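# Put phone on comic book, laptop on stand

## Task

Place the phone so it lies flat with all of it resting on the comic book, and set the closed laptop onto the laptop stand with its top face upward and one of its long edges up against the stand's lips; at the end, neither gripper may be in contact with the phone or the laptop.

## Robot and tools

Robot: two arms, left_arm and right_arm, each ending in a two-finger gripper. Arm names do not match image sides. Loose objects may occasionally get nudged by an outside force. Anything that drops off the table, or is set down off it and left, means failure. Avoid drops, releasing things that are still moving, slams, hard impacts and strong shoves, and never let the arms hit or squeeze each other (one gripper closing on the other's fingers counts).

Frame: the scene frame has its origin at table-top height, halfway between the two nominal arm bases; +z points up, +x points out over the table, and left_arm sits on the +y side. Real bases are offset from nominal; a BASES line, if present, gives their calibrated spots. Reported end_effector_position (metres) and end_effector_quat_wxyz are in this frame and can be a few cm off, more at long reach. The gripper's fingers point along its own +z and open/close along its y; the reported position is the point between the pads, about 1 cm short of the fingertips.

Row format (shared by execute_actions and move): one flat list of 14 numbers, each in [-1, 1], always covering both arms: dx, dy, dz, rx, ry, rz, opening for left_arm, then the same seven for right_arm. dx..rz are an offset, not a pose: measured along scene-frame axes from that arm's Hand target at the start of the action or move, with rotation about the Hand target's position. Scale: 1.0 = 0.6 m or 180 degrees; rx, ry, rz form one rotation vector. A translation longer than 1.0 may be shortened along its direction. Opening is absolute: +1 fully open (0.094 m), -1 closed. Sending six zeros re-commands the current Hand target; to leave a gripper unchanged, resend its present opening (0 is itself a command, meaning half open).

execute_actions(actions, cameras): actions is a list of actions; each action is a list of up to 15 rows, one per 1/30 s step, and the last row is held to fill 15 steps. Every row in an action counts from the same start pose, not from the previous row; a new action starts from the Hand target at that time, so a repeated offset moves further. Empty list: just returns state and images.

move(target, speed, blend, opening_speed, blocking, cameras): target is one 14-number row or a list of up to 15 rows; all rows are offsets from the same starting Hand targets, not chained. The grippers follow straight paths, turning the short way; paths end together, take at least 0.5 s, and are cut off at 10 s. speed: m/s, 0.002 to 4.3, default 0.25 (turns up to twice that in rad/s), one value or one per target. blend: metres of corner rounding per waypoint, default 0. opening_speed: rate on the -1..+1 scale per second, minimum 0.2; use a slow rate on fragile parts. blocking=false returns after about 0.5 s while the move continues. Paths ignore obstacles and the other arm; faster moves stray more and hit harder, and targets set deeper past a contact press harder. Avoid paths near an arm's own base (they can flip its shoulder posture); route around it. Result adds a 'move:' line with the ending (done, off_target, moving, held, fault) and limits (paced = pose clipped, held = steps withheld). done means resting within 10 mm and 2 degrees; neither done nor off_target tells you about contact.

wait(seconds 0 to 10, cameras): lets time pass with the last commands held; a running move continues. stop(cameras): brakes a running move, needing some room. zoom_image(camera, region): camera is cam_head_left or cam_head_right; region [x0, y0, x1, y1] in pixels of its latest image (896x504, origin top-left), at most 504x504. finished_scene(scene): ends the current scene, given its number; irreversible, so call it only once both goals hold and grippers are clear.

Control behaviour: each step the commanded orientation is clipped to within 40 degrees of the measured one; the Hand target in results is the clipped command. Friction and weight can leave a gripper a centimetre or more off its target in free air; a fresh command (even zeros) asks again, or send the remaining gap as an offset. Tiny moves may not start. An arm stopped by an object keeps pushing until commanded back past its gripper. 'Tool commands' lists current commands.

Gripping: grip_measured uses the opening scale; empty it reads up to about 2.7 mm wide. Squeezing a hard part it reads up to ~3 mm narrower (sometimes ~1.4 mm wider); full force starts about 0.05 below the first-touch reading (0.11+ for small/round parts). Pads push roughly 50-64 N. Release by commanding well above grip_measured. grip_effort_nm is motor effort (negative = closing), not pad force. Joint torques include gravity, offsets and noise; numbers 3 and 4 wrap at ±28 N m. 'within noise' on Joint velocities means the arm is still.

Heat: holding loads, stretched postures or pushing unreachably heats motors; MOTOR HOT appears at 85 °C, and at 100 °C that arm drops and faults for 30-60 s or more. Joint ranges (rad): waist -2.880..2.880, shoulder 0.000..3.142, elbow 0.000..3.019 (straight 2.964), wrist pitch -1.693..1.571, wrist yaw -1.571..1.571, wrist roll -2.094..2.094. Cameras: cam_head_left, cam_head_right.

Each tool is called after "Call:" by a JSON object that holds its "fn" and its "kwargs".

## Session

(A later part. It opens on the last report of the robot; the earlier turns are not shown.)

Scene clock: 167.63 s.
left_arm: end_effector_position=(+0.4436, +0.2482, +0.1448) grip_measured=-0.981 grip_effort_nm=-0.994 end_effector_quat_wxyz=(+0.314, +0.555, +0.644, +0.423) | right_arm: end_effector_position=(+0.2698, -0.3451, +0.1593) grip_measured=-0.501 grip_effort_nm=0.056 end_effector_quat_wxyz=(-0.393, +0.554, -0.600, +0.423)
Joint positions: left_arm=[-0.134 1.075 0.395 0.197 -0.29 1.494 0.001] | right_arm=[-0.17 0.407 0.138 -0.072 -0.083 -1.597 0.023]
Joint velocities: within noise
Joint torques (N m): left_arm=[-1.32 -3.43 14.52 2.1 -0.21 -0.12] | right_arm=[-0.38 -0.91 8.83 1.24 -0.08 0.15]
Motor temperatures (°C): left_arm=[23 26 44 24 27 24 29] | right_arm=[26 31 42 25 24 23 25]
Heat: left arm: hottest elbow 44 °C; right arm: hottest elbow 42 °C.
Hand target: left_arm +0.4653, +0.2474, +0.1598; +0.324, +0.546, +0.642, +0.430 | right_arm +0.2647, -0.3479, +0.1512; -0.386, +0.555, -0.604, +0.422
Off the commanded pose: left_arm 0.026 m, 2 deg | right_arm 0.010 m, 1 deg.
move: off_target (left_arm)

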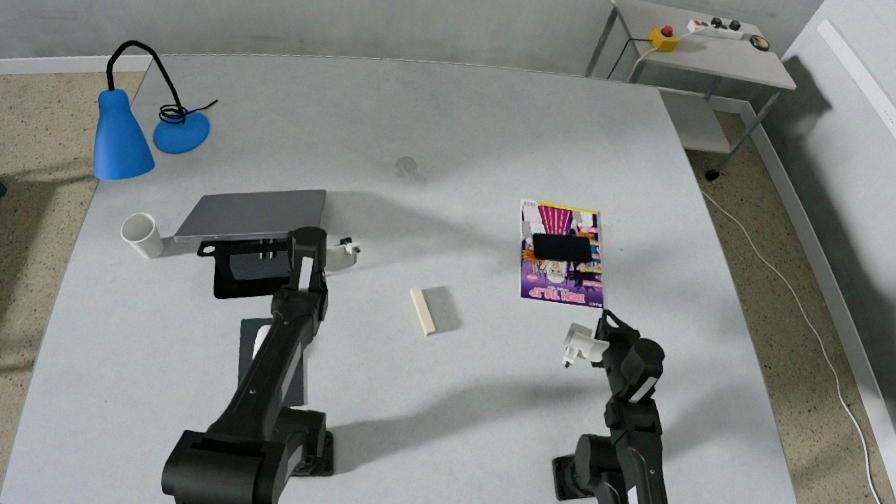

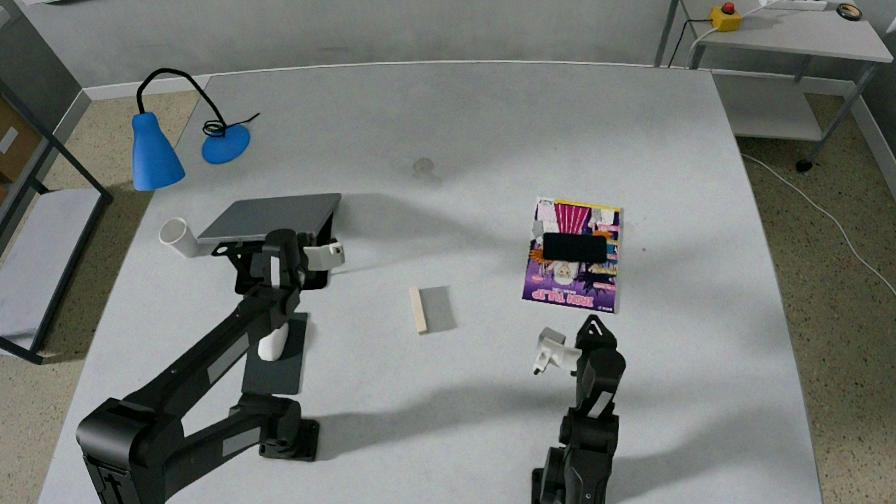

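Call:
{"fn": "move", "kwargs": {"target": [[-0.05,0,0.035,0,0,0,-1,0,0,0,0,0,0,-0.5],[-0.06,0.06,0.035,0,0,0,-1,0,0,0,0,0,0,-0.5],[-0.01,0.06,0.003,0,0,0,-1,0,0,0,0,0,0,-0.5],[0.022,0.06,-0.014,0,0,0,-1,0,0,0,0,0,0,-0.5]], "speed": [0.08,0.15,0.08,0.05]}}

Call:
{"fn": "zoom_image", "kwargs": {"camera": "cam_head_left", "region": [130, 150, 330, 300]}}

Call:
{"fn": "zoom_image", "kwargs": {"camera": "cam_head_right", "region": [150, 150, 350, 300]}}

Scene clock: 174.43 s.
left_arm: end_effector_position=(+0.4645, +0.2786, +0.1446) grip_measured=-0.981 grip_effort_nm=-0.994 end_effector_quat_wxyz=(+0.325, +0.548, +0.644, +0.423) | right_arm: end_effector_position=(+0.2698, -0.3451, +0.1593) grip_measured=-0.501 grip_effort_nm=0.061 end_effector_quat_wxyz=(-0.393, +0.554, -0.600, +0.423)
Joint positions: left_arm=[-0.015 1.15 0.427 0.269 -0.178 1.535 0.001] | right_arm=[-0.17 0.407 0.138 -0.072 -0.083 -1.597 0.023]
Joint velocities: within noise
Joint torques (N m): left_arm=[-0.32 -5.42 12.52 1.99 -0.04 0.07] | right_arm=[-0.38 -0.91 8.8 1.2 -0.09 0.15]
Motor temperatures (°C): left_arm=[23 26 43 24 27 24 29] | right_arm=[26 31 42 25 24 23 25]
Heat: left arm: hottest elbow 43 °C; right arm: hottest elbow 42 °C.
Hand target: left_arm +0.4785, +0.2833, +0.1514; +0.324, +0.546, +0.642, +0.430 | right_arm +0.2647, -0.3479, +0.1512; -0.386, +0.555, -0.604, +0.422
Off the commanded pose: left_arm 0.016 m, 1 deg | right_arm 0.010 m, 1 deg.
move: off_target (left_arm)

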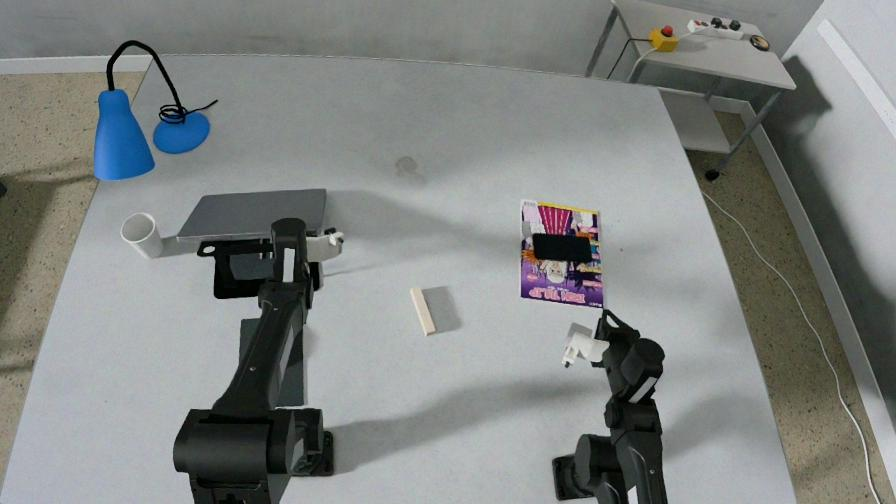

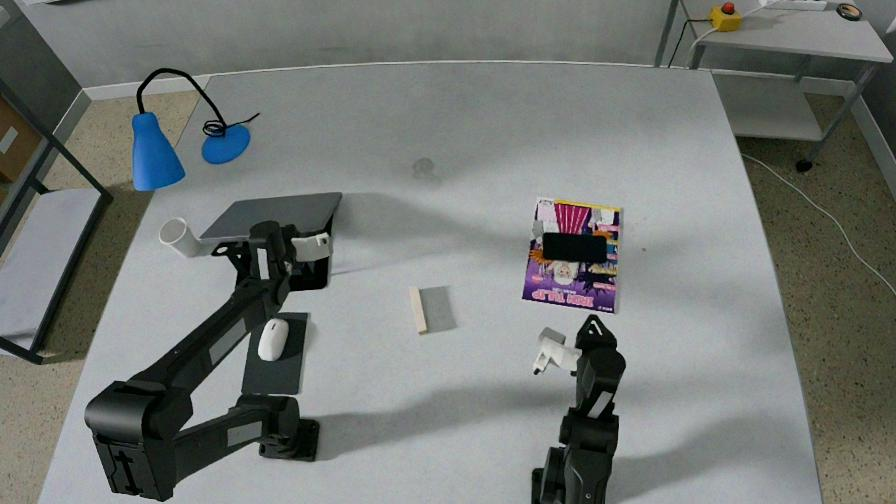

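Scaled by 2.520.

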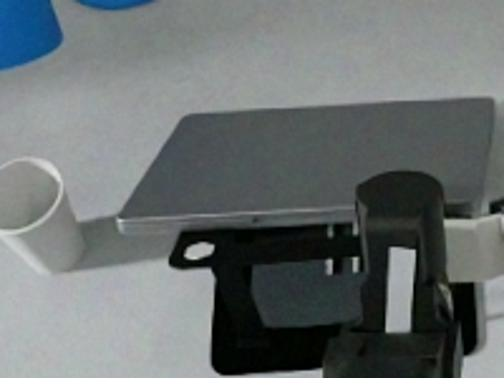

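Scaled by 2.520.

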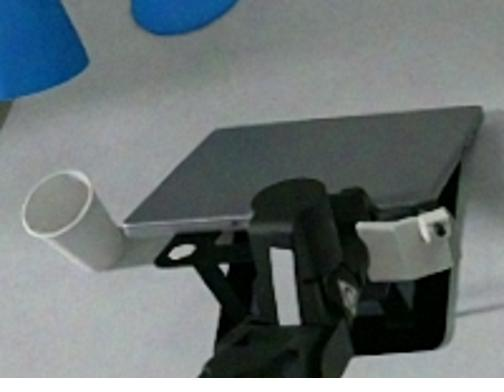

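Call:
{"fn": "move", "kwargs": {"target": [[-0.1,0,0.06,0,0,0,-1,0,0,0,0,0,0,-0.5],[-0.14,0.11,0.06,0,0,0,-1,0,0,0,0,0,0,-0.5]], "speed": [0.1,0.15]}}

Call:
{"fn": "zoom_image", "kwargs": {"camera": "cam_head_left", "region": [150, 170, 340, 300]}}

Call:
{"fn": "zoom_image", "kwargs": {"camera": "cam_head_right", "region": [180, 170, 370, 300]}}

Scene clock: 181.00 s.
left_arm: end_effector_position=(+0.3990, +0.3455, +0.1888) grip_measured=-0.981 grip_effort_nm=-0.989 end_effector_quat_wxyz=(+0.328, +0.546, +0.641, +0.427) | right_arm: end_effector_position=(+0.2698, -0.3451, +0.1593) grip_measured=-0.501 grip_effort_nm=0.056 end_effector_quat_wxyz=(-0.393, +0.554, -0.600, +0.423)
Joint positions: left_arm=[0.288 0.822 0.384 0.004 0.097 1.666 0.001] | right_arm=[-0.17 0.407 0.138 -0.072 -0.083 -1.597 0.023]
Joint velocities: within noise
Joint torques (N m): left_arm=[-0.03 -5.36 10.25 1.5 0.16 -0.03] | right_arm=[-0.32 -0.85 8.8 1.2 -0.08 0.16]
Motor temperatures (°C): left_arm=[23 26 42 24 27 24 29] | right_arm=[26 31 43 25 24 23 25]
Heat: left arm: hottest elbow 42 °C; right arm: hottest elbow 43 °C.
Hand target: left_arm +0.3945, +0.3494, +0.1874; +0.324, +0.546, +0.642, +0.430 | right_arm +0.2647, -0.3479, +0.1512; -0.386, +0.555, -0.604, +0.422
Off the commanded pose: left_arm 0.006 m, 1 deg | right_arm 0.010 m, 1 deg.
move: done

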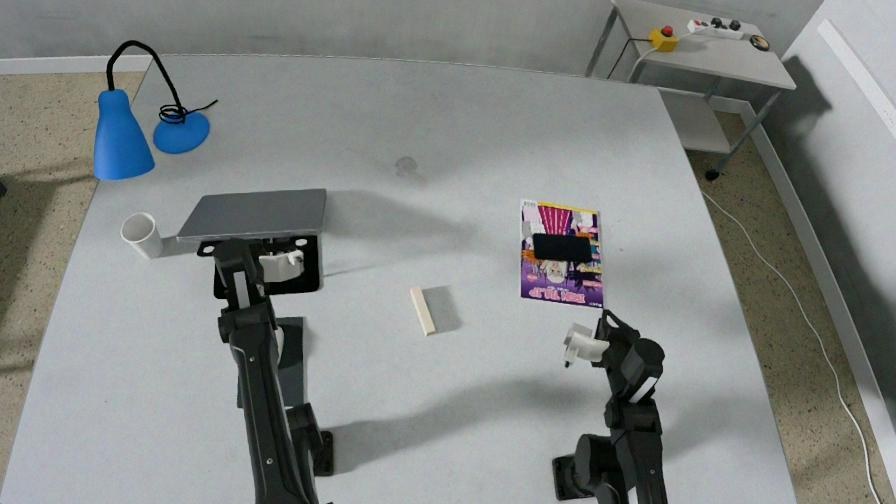

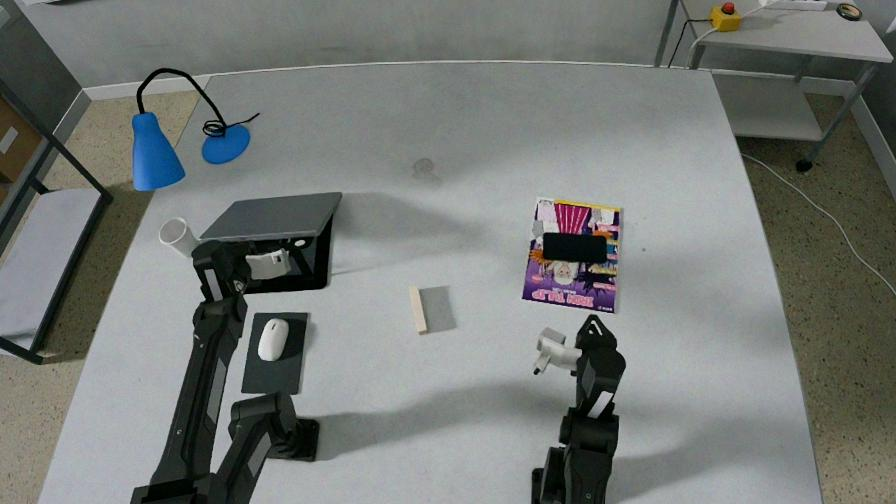

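Scaled by 2.653.

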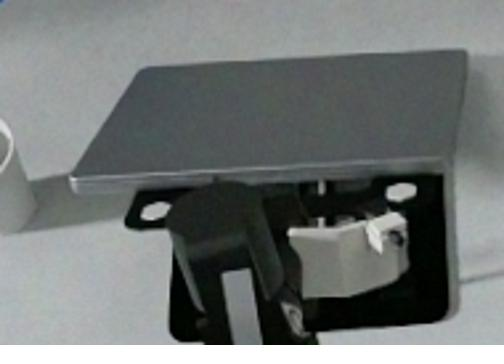

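Scaled by 2.653.

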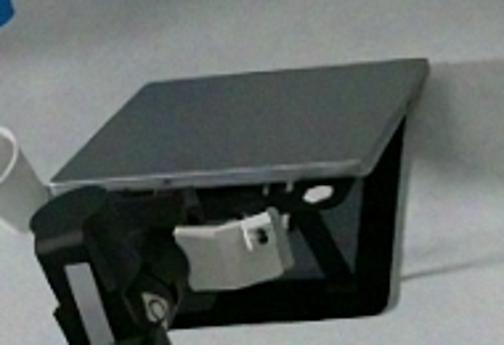

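Call:
{"fn": "move", "kwargs": {"target": [[0.0,-0.14,0.0,0,0,0,-1,0,0,0,0,0,0,-0.5],[0.093,-0.14,-0.026,0,0,0,-1,0,0,0,0,0,0,-0.5],[0.163,-0.14,-0.05,0,0,0,-1,0,0,0,0,0,0,-0.5]], "speed": [0.15,0.08,0.05], "cameras": []}}

Call:
{"fn": "move", "kwargs": {"target": [[-0.1,0,0.06,0,0,0,-1,0,0,0,0,0,0,-0.5],[-0.25,0.0,0.06,0,0,0,-1,0,0,0,0,0,0,-0.5]], "speed": [0.1,0.2]}}

Call:
{"fn": "zoom_image", "kwargs": {"camera": "cam_head_left", "region": [140, 180, 320, 310]}}

Call:
{"fn": "zoom_image", "kwargs": {"camera": "cam_head_right", "region": [180, 170, 370, 300]}}

Scene clock: 188.83 s.
left_arm: end_effector_position=(+0.4733, +0.2662, +0.1417) grip_measured=-0.981 grip_effort_nm=-0.989 end_effector_quat_wxyz=(+0.311, +0.554, +0.647, +0.421) | right_arm: end_effector_position=(+0.2698, -0.3451, +0.1593) grip_measured=-0.501 grip_effort_nm=0.056 end_effector_quat_wxyz=(-0.393, +0.554, -0.600, +0.423)
Joint positions: left_arm=[-0.064 1.183 0.459 0.242 -0.233 1.523 0.001] | right_arm=[-0.17 0.407 0.138 -0.072 -0.083 -1.597 0.023]
Joint velocities: within noise
Joint torques (N m): left_arm=[-1.55 -7.12 13.44 2.17 -0.01 -0.07] | right_arm=[-0.38 -0.79 8.8 1.21 -0.09 0.15]
Motor temperatures (°C): left_arm=[23 26 42 24 27 24 29] | right_arm=[26 31 43 25 24 23 25]
Heat: left arm: hottest elbow 42 °C; right arm: hottest elbow 43 °C.
Hand target: left_arm +0.4923, +0.2653, +0.1573; +0.324, +0.546, +0.642, +0.430 | right_arm +0.2647, -0.3479, +0.1512; -0.386, +0.555, -0.604, +0.422
Off the commanded pose: left_arm 0.025 m, 2 deg | right_arm 0.010 m, 1 deg.
move: off_target (left_arm)
No camera images: "cameras" was empty.

Scene clock: 190.90 s.
left_arm: end_effector_position=(+0.3448, +0.2694, +0.1963) grip_measured=-0.981 grip_effort_nm=-0.984 end_effector_quat_wxyz=(+0.321, +0.544, +0.642, +0.434) | right_arm: end_effector_position=(+0.2698, -0.3451, +0.1593) grip_measured=-0.501 grip_effort_nm=0.061 end_effector_quat_wxyz=(-0.393, +0.554, -0.600, +0.423)
Joint positions: left_arm=[-0.083 0.491 0.31 -0.265 -0.259 1.515 0.001] | right_arm=[-0.17 0.407 0.138 -0.072 -0.083 -1.597 0.023]
Joint velocities: within noise
Joint torques (N m): left_arm=[-2.37 -2.26 10.74 1.33 -0.19 -0.17] | right_arm=[-0.26 -0.85 8.81 1.2 -0.09 0.15]
Motor temperatures (°C): left_arm=[23 26 42 24 27 24 29] | right_arm=[26 31 43 25 24 23 25]
Heat: left arm: hottest elbow 42 °C; right arm: hottest elbow 43 °C.
Hand target: left_arm +0.3423, +0.2653, +0.1934; +0.324, +0.546, +0.642, +0.430 | right_arm +0.2647, -0.3479, +0.1512; -0.386, +0.555, -0.604, +0.422
Off the commanded pose: left_arm 0.006 m, 1 deg | right_arm 0.010 m, 1 deg.
move: done

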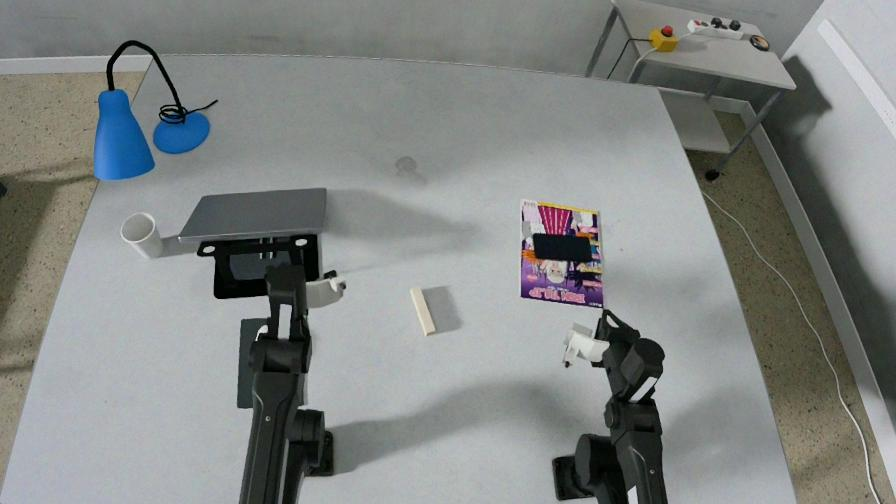

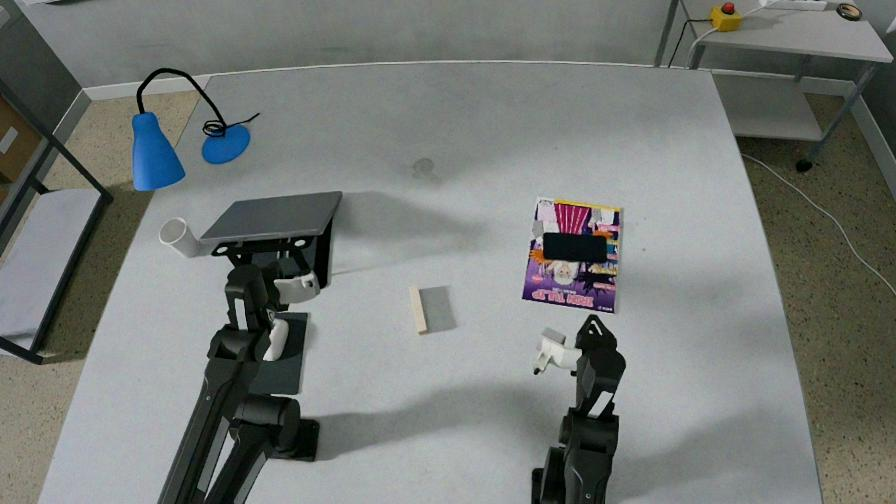

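Scaled by 2.800.

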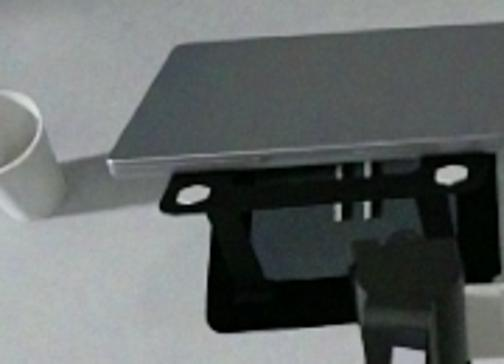

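Scaled by 2.653.

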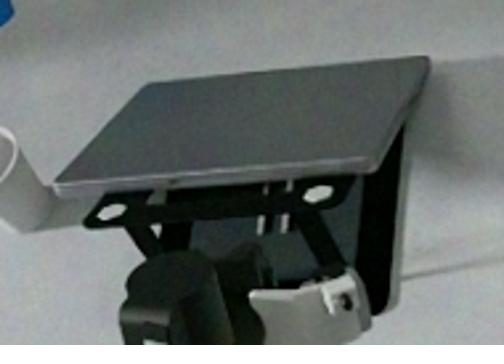

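Call:
{"fn": "move", "kwargs": {"target": [[0.1,0.078,0.0,0,0,0,-1,0,0,0,0,0,0,-0.5],[0.13,0.078,-0.025,0,0,0,-1,0,0,0,0,0,0,-0.5],[0.21,0.078,-0.045,0,0,0,-1,0,0,0,0,0,0,-0.5]], "speed": [0.15,0.08,0.04]}}

Call:
{"fn": "zoom_image", "kwargs": {"camera": "cam_head_left", "region": [140, 180, 320, 310]}}

Call:
{"fn": "zoom_image", "kwargs": {"camera": "cam_head_right", "region": [180, 170, 370, 300]}}

Scene clock: 202.70 s.
left_arm: end_effector_position=(+0.4251, +0.3119, +0.1179) grip_measured=-0.981 grip_effort_nm=-0.984 end_effector_quat_wxyz=(+0.288, +0.563, +0.667, +0.394) | right_arm: end_effector_position=(+0.2698, -0.3451, +0.1593) grip_measured=-0.501 grip_effort_nm=0.061 end_effector_quat_wxyz=(-0.393, +0.554, -0.600, +0.423)
Joint positions: left_arm=[0.109 1.076 0.366 0.156 -0.085 1.589 0.001] | right_arm=[-0.17 0.407 0.138 -0.072 -0.083 -1.597 0.023]
Joint velocities: within noise
Joint torques (N m): left_arm=[-3.08 -5.3 17.46 3.03 -0.11 -0.12] | right_arm=[-0.38 -0.85 8.81 1.22 -0.09 0.16]
Motor temperatures (°C): left_arm=[23 26 42 24 27 24 29] | right_arm=[26 31 43 25 24 23 25]
Heat: left arm: hottest elbow 42 °C; right arm: hottest elbow 43 °C.
Hand target: left_arm +0.4683, +0.3122, +0.1665; +0.324, +0.546, +0.642, +0.430 | right_arm +0.2647, -0.3479, +0.1512; -0.386, +0.555, -0.604, +0.422
Off the commanded pose: left_arm 0.065 m, 7 deg | right_arm 0.010 m, 1 deg.
move: off_target (left_arm)

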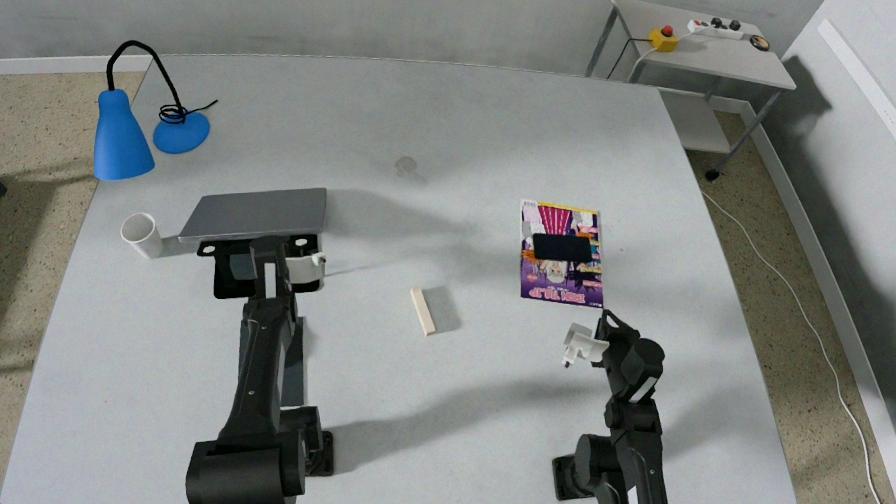

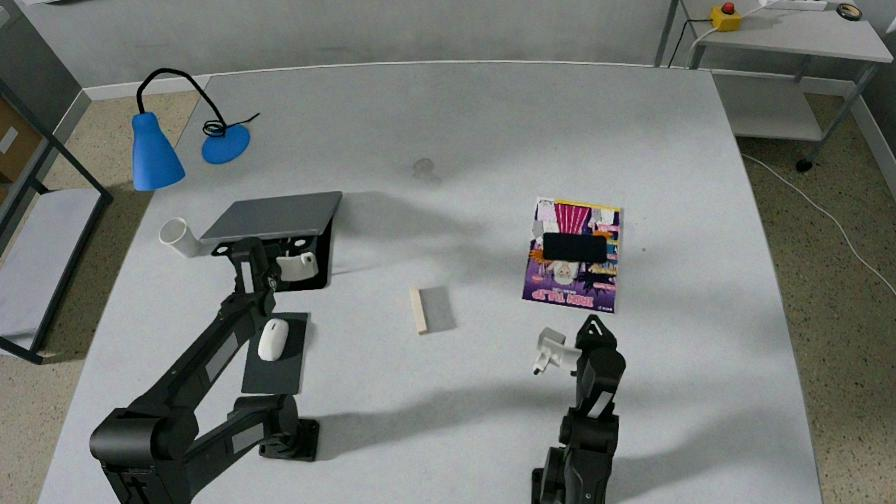

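Scaled by 2.800.

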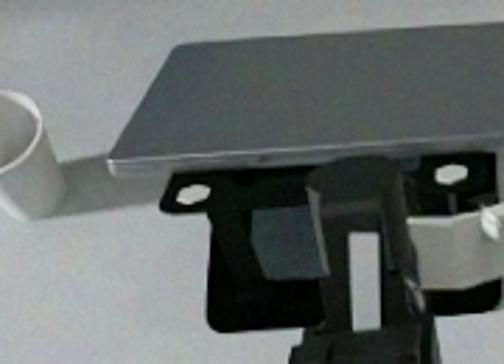

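Scaled by 2.653.

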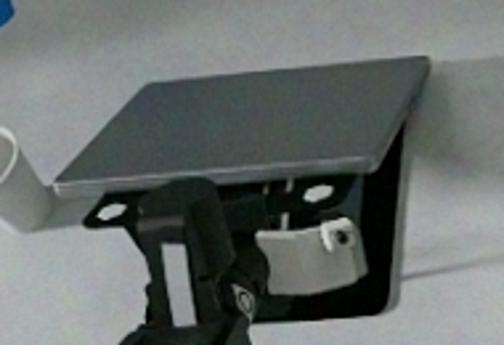

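Call:
{"fn": "move", "kwargs": {"target": [[-0.15,0,-0.06,0,0,0,-1,0,0,0,0,0,0,-0.5],[-0.22,0,-0.02,0,0,0,-1,0,0,0,0,0,0,-0.5],[-0.22,0,0.11,0,0,0,-1,0,0,0,0,0,0,-0.5]], "speed": [0.12,0.12,0.12]}}

Call:
{"fn": "zoom_image", "kwargs": {"camera": "cam_head_left", "region": [140, 180, 320, 310]}}

Scene clock: 208.23 s.
left_arm: end_effector_position=(+0.3263, +0.3056, +0.1875) grip_measured=-0.981 grip_effort_nm=-0.979 end_effector_quat_wxyz=(+0.309, +0.559, +0.656, +0.402) | right_arm: end_effector_position=(+0.2698, -0.3451, +0.1593) grip_measured=-0.501 grip_effort_nm=0.056 end_effector_quat_wxyz=(-0.393, +0.554, -0.600, +0.423)
Joint positions: left_arm=[0.182 0.44 0.318 -0.386 0 1.622 0.001] | right_arm=[-0.17 0.407 0.138 -0.072 -0.083 -1.597 0.023]
Joint velocities: within noise
Joint torques (N m): left_arm=[-0.73 -0.73 18.32 1.46 0.13 0.07] | right_arm=[-0.32 -0.85 8.83 1.2 -0.08 0.16]
Motor temperatures (°C): left_arm=[23 26 42 24 27 24 29] | right_arm=[26 31 43 25 24 23 25]
Heat: left arm: hottest elbow 42 °C; right arm: hottest elbow 43 °C.
Hand target: left_arm +0.3364, +0.3121, +0.2325; +0.324, +0.546, +0.642, +0.430 | right_arm +0.2647, -0.3479, +0.1512; -0.386, +0.555, -0.604, +0.422
Off the commanded pose: left_arm 0.047 m, 4 deg | right_arm 0.010 m, 1 deg.
move: off_target (left_arm)

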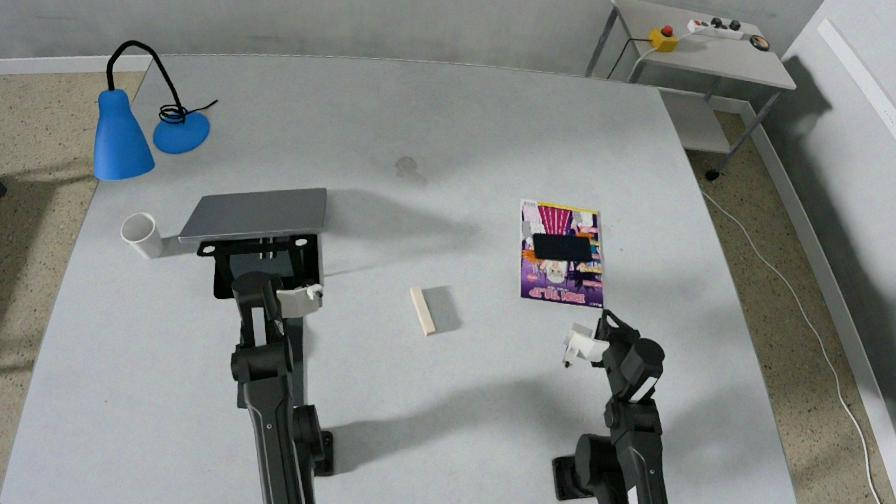

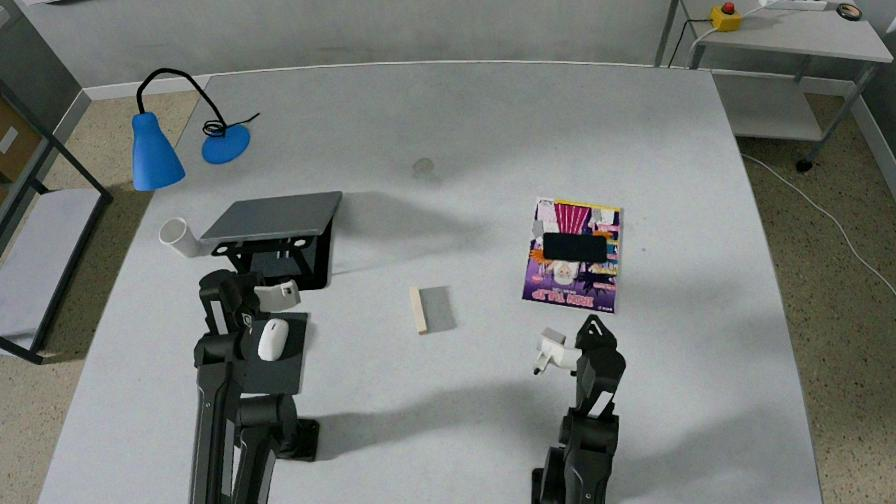

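Scaled by 2.800.

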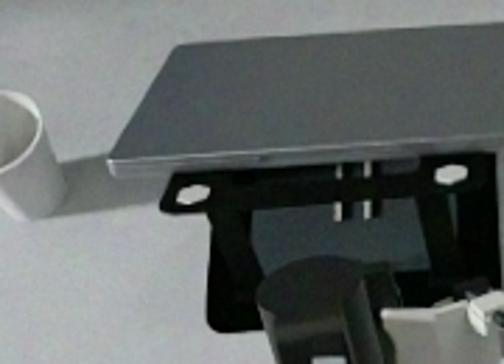

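Call:
{"fn": "move", "kwargs": {"target": [[0.05,0,0.06,0,0,0,-1,0,0,0,0,0,0,-0.5],[0.16,0,0.0,0,0,0,-1,0,0,0,0,0,0,-0.5],[0.165,0,-0.065,0,0,0,-1,0,0,0,0,0,0,-0.5]], "speed": [0.15,0.12,0.06]}}

Call:
{"fn": "zoom_image", "kwargs": {"camera": "cam_head_left", "region": [140, 180, 320, 310]}}

Call:
{"fn": "zoom_image", "kwargs": {"camera": "cam_head_right", "region": [180, 170, 370, 300]}}

Scene clock: 217.40 s.
left_arm: end_effector_position=(+0.4279, +0.3166, +0.1860) grip_measured=-0.981 grip_effort_nm=-0.984 end_effector_quat_wxyz=(+0.313, +0.549, +0.648, +0.425) | right_arm: end_effector_position=(+0.2698, -0.3451, +0.1593) grip_measured=-0.501 grip_effort_nm=0.061 end_effector_quat_wxyz=(-0.393, +0.554, -0.600, +0.423)
Joint positions: left_arm=[0.127 0.917 0.434 0.024 -0.07 1.605 0.001] | right_arm=[-0.17 0.407 0.138 -0.072 -0.083 -1.597 0.023]
Joint velocities: within noise
Joint torques (N m): left_arm=[-2.73 -4.66 11.71 2.67 -0.11 -0.14] | right_arm=[-0.38 -0.85 8.81 1.2 -0.08 0.15]
Motor temperatures (°C): left_arm=[23 26 43 24 27 24 29] | right_arm=[26 31 43 25 24 23 25]
Heat: left arm: hottest elbow 43 °C; right arm: hottest elbow 43 °C.
Hand target: left_arm +0.4353, +0.3122, +0.1933; +0.323, +0.546, +0.643, +0.430 | right_arm +0.2647, -0.3479, +0.1512; -0.386, +0.555, -0.604, +0.422
Off the commanded pose: left_arm 0.012 m, 2 deg | right_arm 0.010 m, 1 deg.
move: off_target (left_arm)

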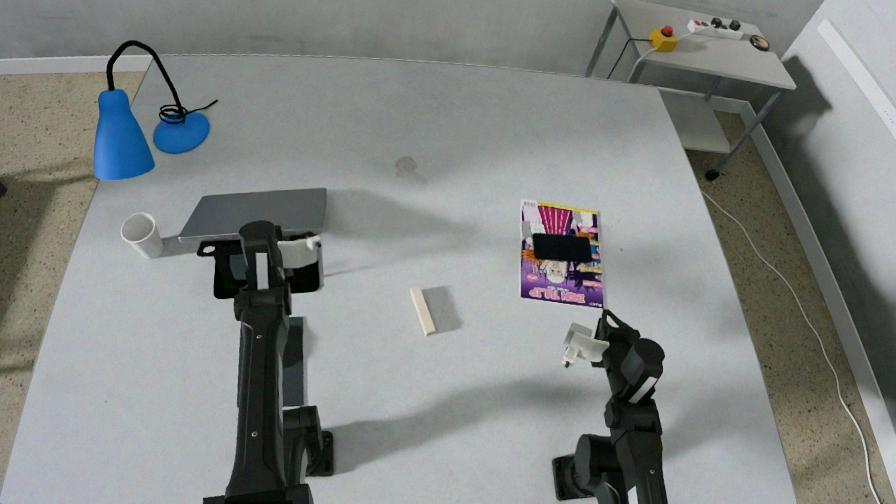

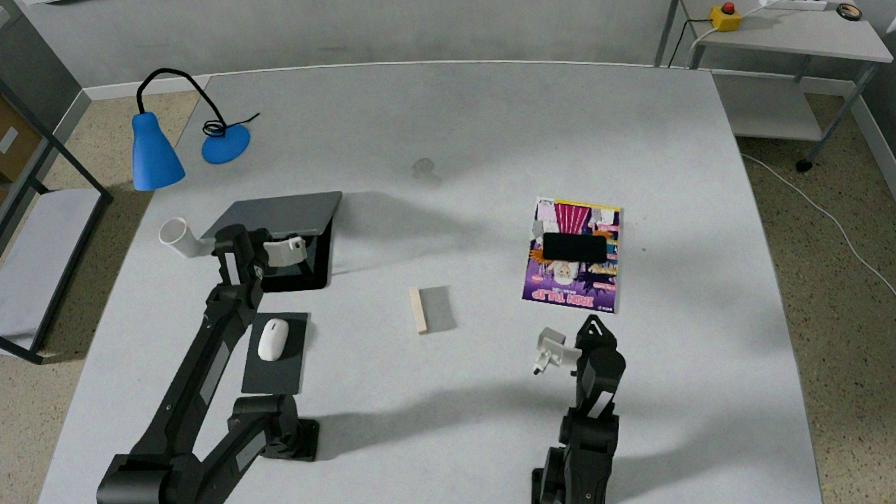

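Scaled by 2.800.

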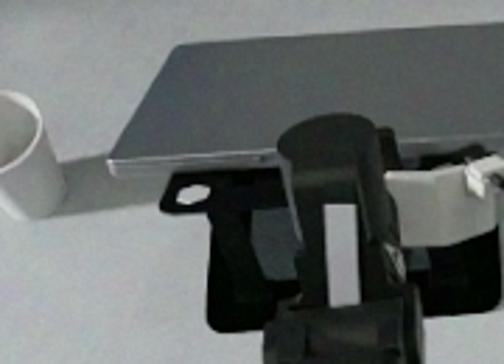

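Scaled by 2.653.

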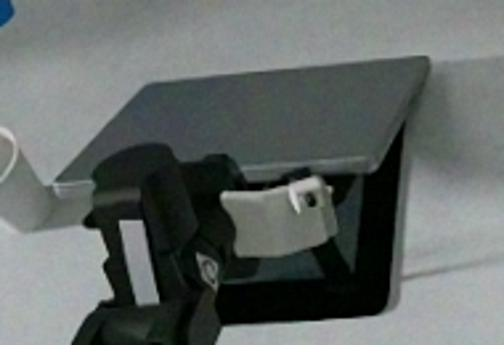

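Call:
{"fn": "move", "kwargs": {"target": [[-0.015,0,-0.035,0,0,0,-1,0,0,0,0,0,0,-0.5],[0.08,0,-0.055,0,0,0,-1,0,0,0,0,0,0,-0.5]], "speed": [0.08,0.05]}}

Call:
{"fn": "zoom_image", "kwargs": {"camera": "cam_head_left", "region": [140, 180, 320, 310]}}

Call:
{"fn": "zoom_image", "kwargs": {"camera": "cam_head_right", "region": [180, 170, 370, 300]}}

Scene clock: 222.80 s.
left_arm: end_effector_position=(+0.4629, +0.3152, +0.1442) grip_measured=-0.981 grip_effort_nm=-0.979 end_effector_quat_wxyz=(+0.311, +0.550, +0.651, +0.421) | right_arm: end_effector_position=(+0.2698, -0.3451, +0.1593) grip_measured=-0.501 grip_effort_nm=0.056 end_effector_quat_wxyz=(-0.393, +0.554, -0.600, +0.423)
Joint positions: left_arm=[0.103 1.15 0.442 0.237 -0.09 1.589 0.001] | right_arm=[-0.17 0.407 0.138 -0.072 -0.083 -1.597 0.023]
Joint velocities: within noise
Joint torques (N m): left_arm=[-3.25 -5.25 13.85 2.26 -0.15 -0.11] | right_arm=[-0.32 -0.79 8.81 1.21 -0.09 0.15]
Motor temperatures (°C): left_arm=[23 26 42 24 27 24 29] | right_arm=[26 30 43 25 24 23 25]
Heat: left arm: hottest elbow 42 °C; right arm: hottest elbow 43 °C.
Hand target: left_arm +0.4834, +0.3120, +0.1605; +0.324, +0.546, +0.642, +0.430 | right_arm +0.2647, -0.3479, +0.1512; -0.386, +0.555, -0.604, +0.422
Off the commanded pose: left_arm 0.026 m, 2 deg | right_arm 0.010 m, 1 deg.
move: off_target (left_arm)

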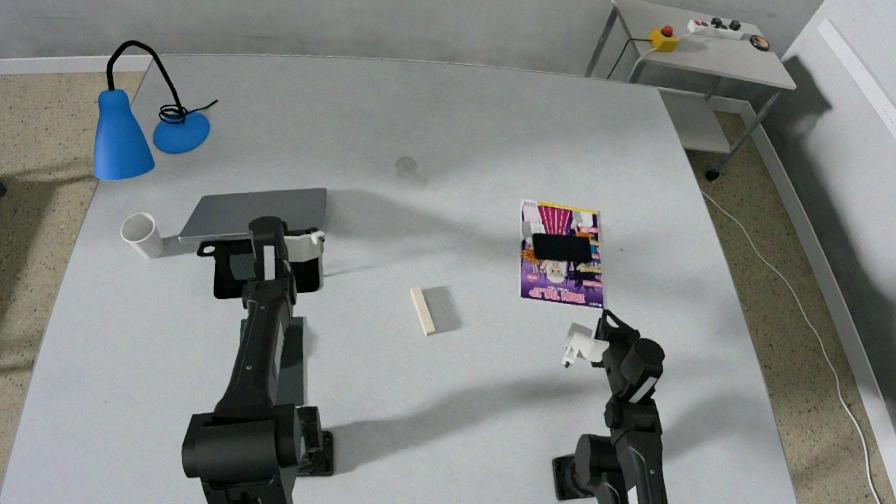

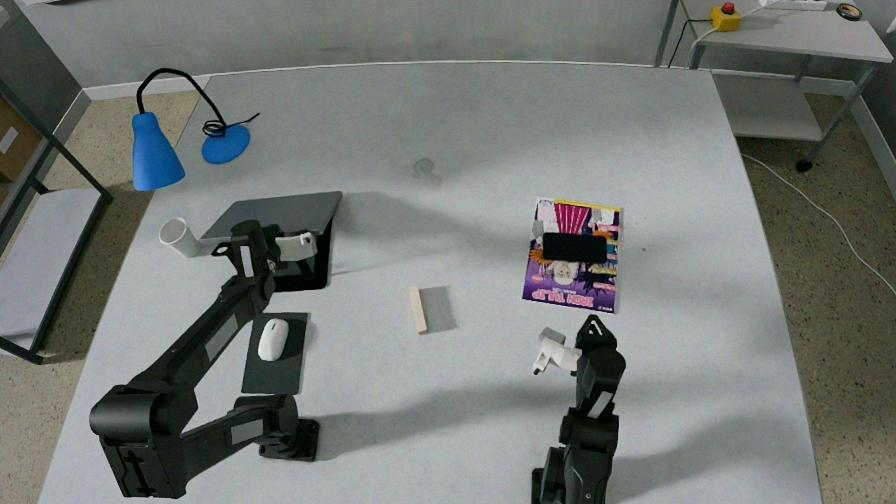

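Scaled by 2.800.

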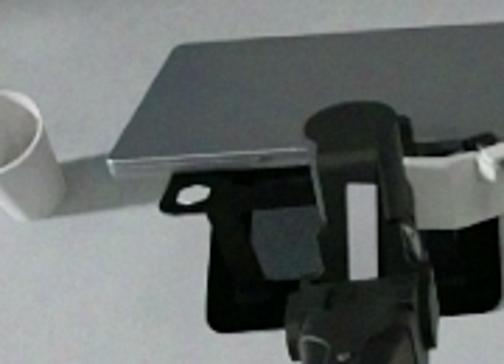

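Scaled by 2.653.

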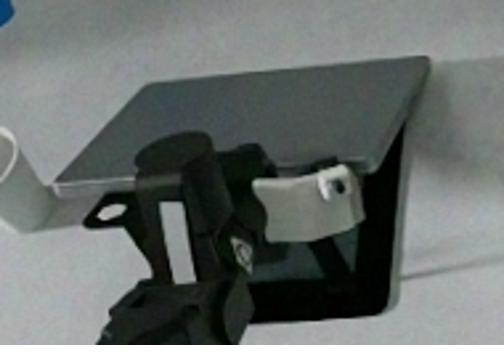

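Call:
{"fn": "move", "kwargs": {"target": [0.06,0,-0.02,0,0,0,-1,0,0,0,0,0,0,-0.5], "speed": 0.04}}

Call:
{"fn": "zoom_image", "kwargs": {"camera": "cam_head_left", "region": [140, 180, 320, 310]}}

Call:
{"fn": "zoom_image", "kwargs": {"camera": "cam_head_right", "region": [180, 170, 370, 300]}}

Scene clock: 226.67 s.
left_arm: end_effector_position=(+0.4938, +0.3074, +0.1417) grip_measured=-0.981 grip_effort_nm=-0.984 end_effector_quat_wxyz=(+0.325, +0.550, +0.645, +0.420) | right_arm: end_effector_position=(+0.2698, -0.3451, +0.1593) grip_measured=-0.501 grip_effort_nm=0.056 end_effector_quat_wxyz=(-0.393, +0.554, -0.600, +0.423)
Joint positions: left_arm=[0.078 1.256 0.499 0.305 -0.09 1.576 0.001] | right_arm=[-0.17 0.407 0.138 -0.072 -0.083 -1.597 0.023]
Joint velocities: within noise
Joint torques (N m): left_arm=[-1.38 -5.48 14.38 2.18 -0.6 -0.03] | right_arm=[-0.32 -0.91 8.8 1.22 -0.09 0.16]
Motor temperatures (°C): left_arm=[23 26 42 24 27 24 29] | right_arm=[26 30 43 25 24 23 25]
Heat: left arm: hottest elbow 42 °C; right arm: hottest elbow 43 °C.
Hand target: left_arm +0.5193, +0.3120, +0.1483; +0.324, +0.546, +0.642, +0.430 | right_arm +0.2647, -0.3479, +0.1512; -0.386, +0.555, -0.604, +0.422
Off the commanded pose: left_arm 0.027 m, 1 deg | right_arm 0.010 m, 1 deg.
move: off_target (left_arm)

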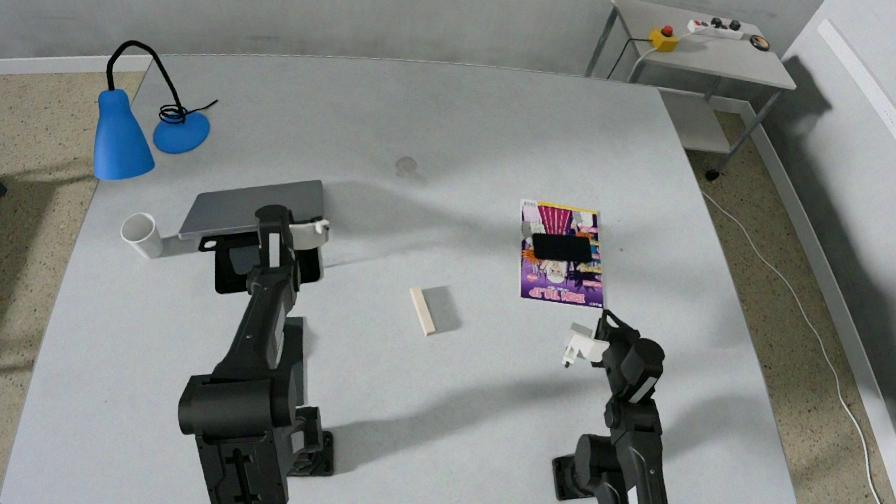

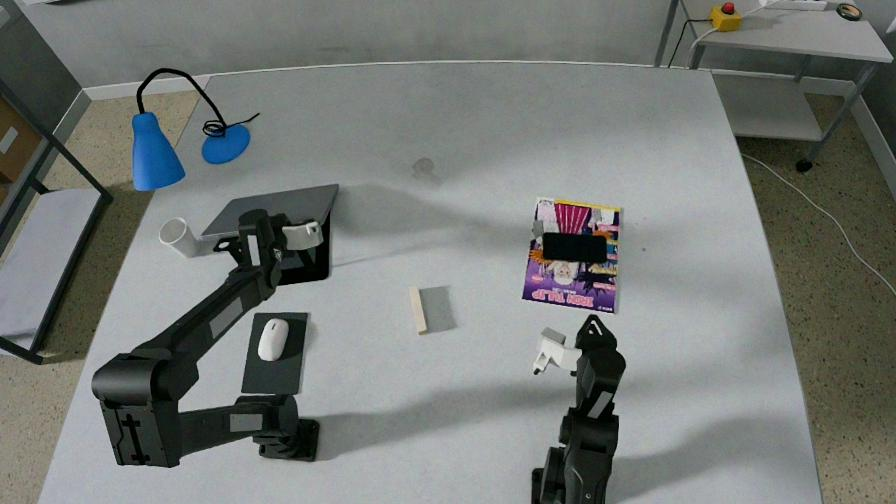

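Scaled by 2.800.

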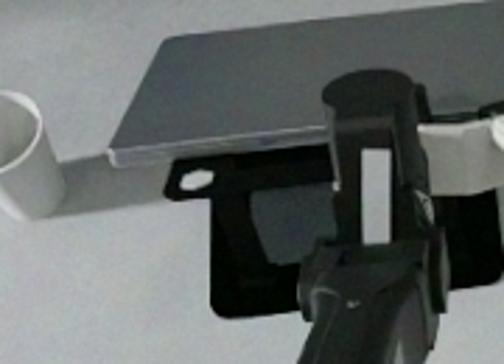

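Scaled by 2.653.

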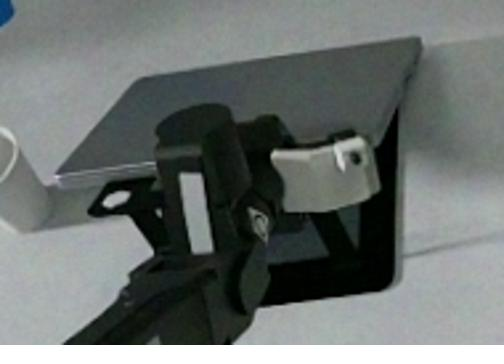

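Call:
{"fn": "move", "kwargs": {"target": [[-0.15,0,0.08,0,0,0,-1,0,0,0,0,0,0,-0.5],[-0.32,0.0,0.11,0,0,0,-1,0,0,0,0,0,0,-0.5]], "speed": [0.12,0.2]}}

Call:
{"fn": "zoom_image", "kwargs": {"camera": "cam_head_left", "region": [160, 160, 340, 290]}}

Call:
{"fn": "zoom_image", "kwargs": {"camera": "cam_head_right", "region": [180, 160, 360, 290]}}

Scene clock: 231.83 s.
left_arm: end_effector_position=(+0.3305, +0.3087, +0.2162) grip_measured=-0.981 grip_effort_nm=-0.979 end_effector_quat_wxyz=(+0.328, +0.546, +0.641, +0.427) | right_arm: end_effector_position=(+0.2698, -0.3451, +0.1593) grip_measured=-0.501 grip_effort_nm=0.061 end_effector_quat_wxyz=(-0.393, +0.554, -0.600, +0.423)
Joint positions: left_arm=[0.198 0.415 0.347 -0.365 0.015 1.628 0.001] | right_arm=[-0.17 0.407 0.138 -0.072 -0.083 -1.597 0.023]
Joint velocities: within noise
Joint torques (N m): left_arm=[0.09 -1.79 11.22 1.48 0.11 0.06] | right_arm=[-0.38 -0.91 8.81 1.2 -0.08 0.15]
Motor temperatures (°C): left_arm=[23 26 43 24 27 24 29] | right_arm=[26 30 43 25 24 23 25]
Heat: left arm: hottest elbow 43 °C; right arm: hottest elbow 43 °C.
Hand target: left_arm +0.3273, +0.3121, +0.2143; +0.324, +0.546, +0.643, +0.430 | right_arm +0.2647, -0.3479, +0.1512; -0.386, +0.555, -0.604, +0.422
Off the commanded pose: left_arm 0.005 m, 1 deg | right_arm 0.010 m, 1 deg.
move: done

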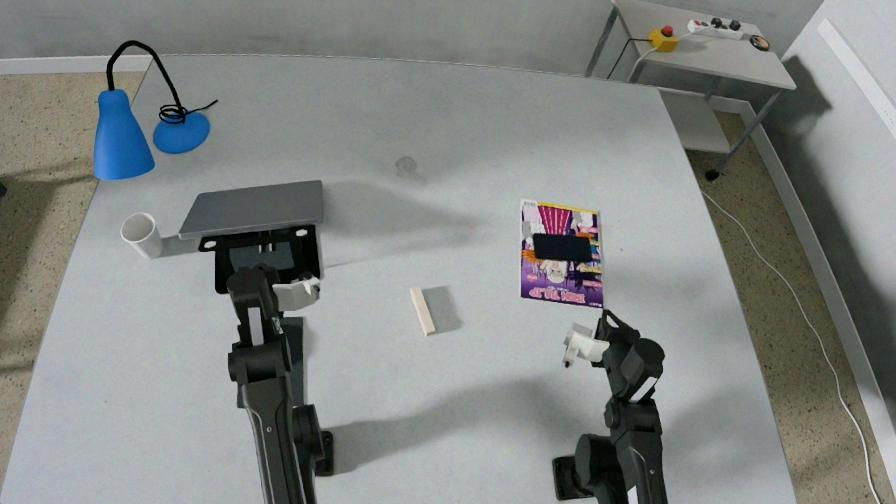

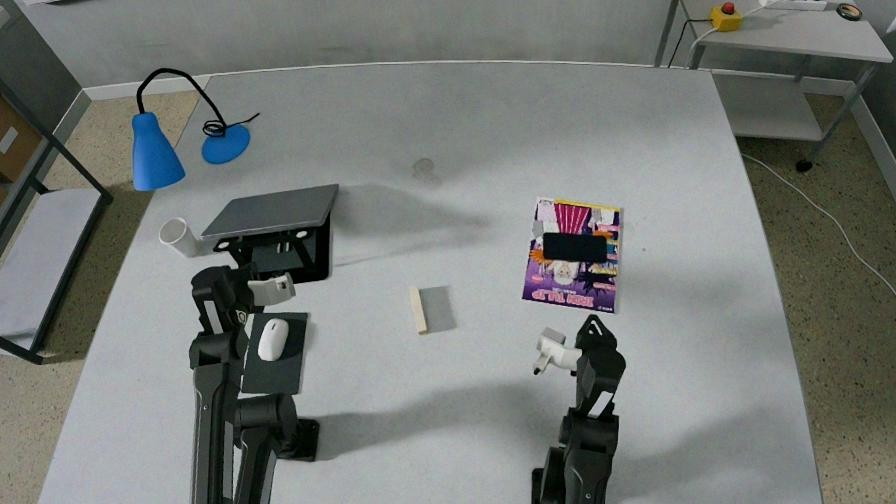

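Scaled by 2.800.

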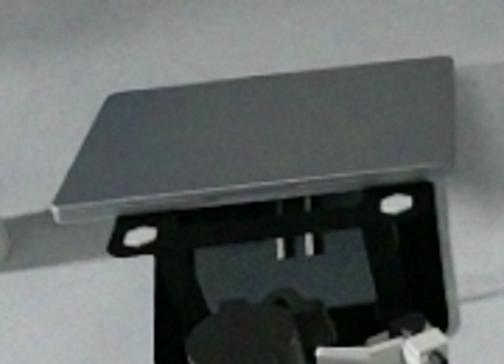

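Scaled by 2.800.

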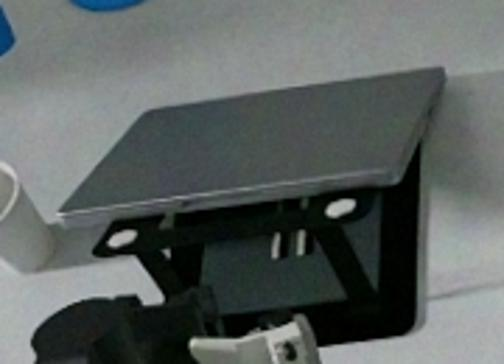

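Call:
{"fn": "finished_scene", "kwargs": {"scene": 2}}

The scene is finished: the task was done.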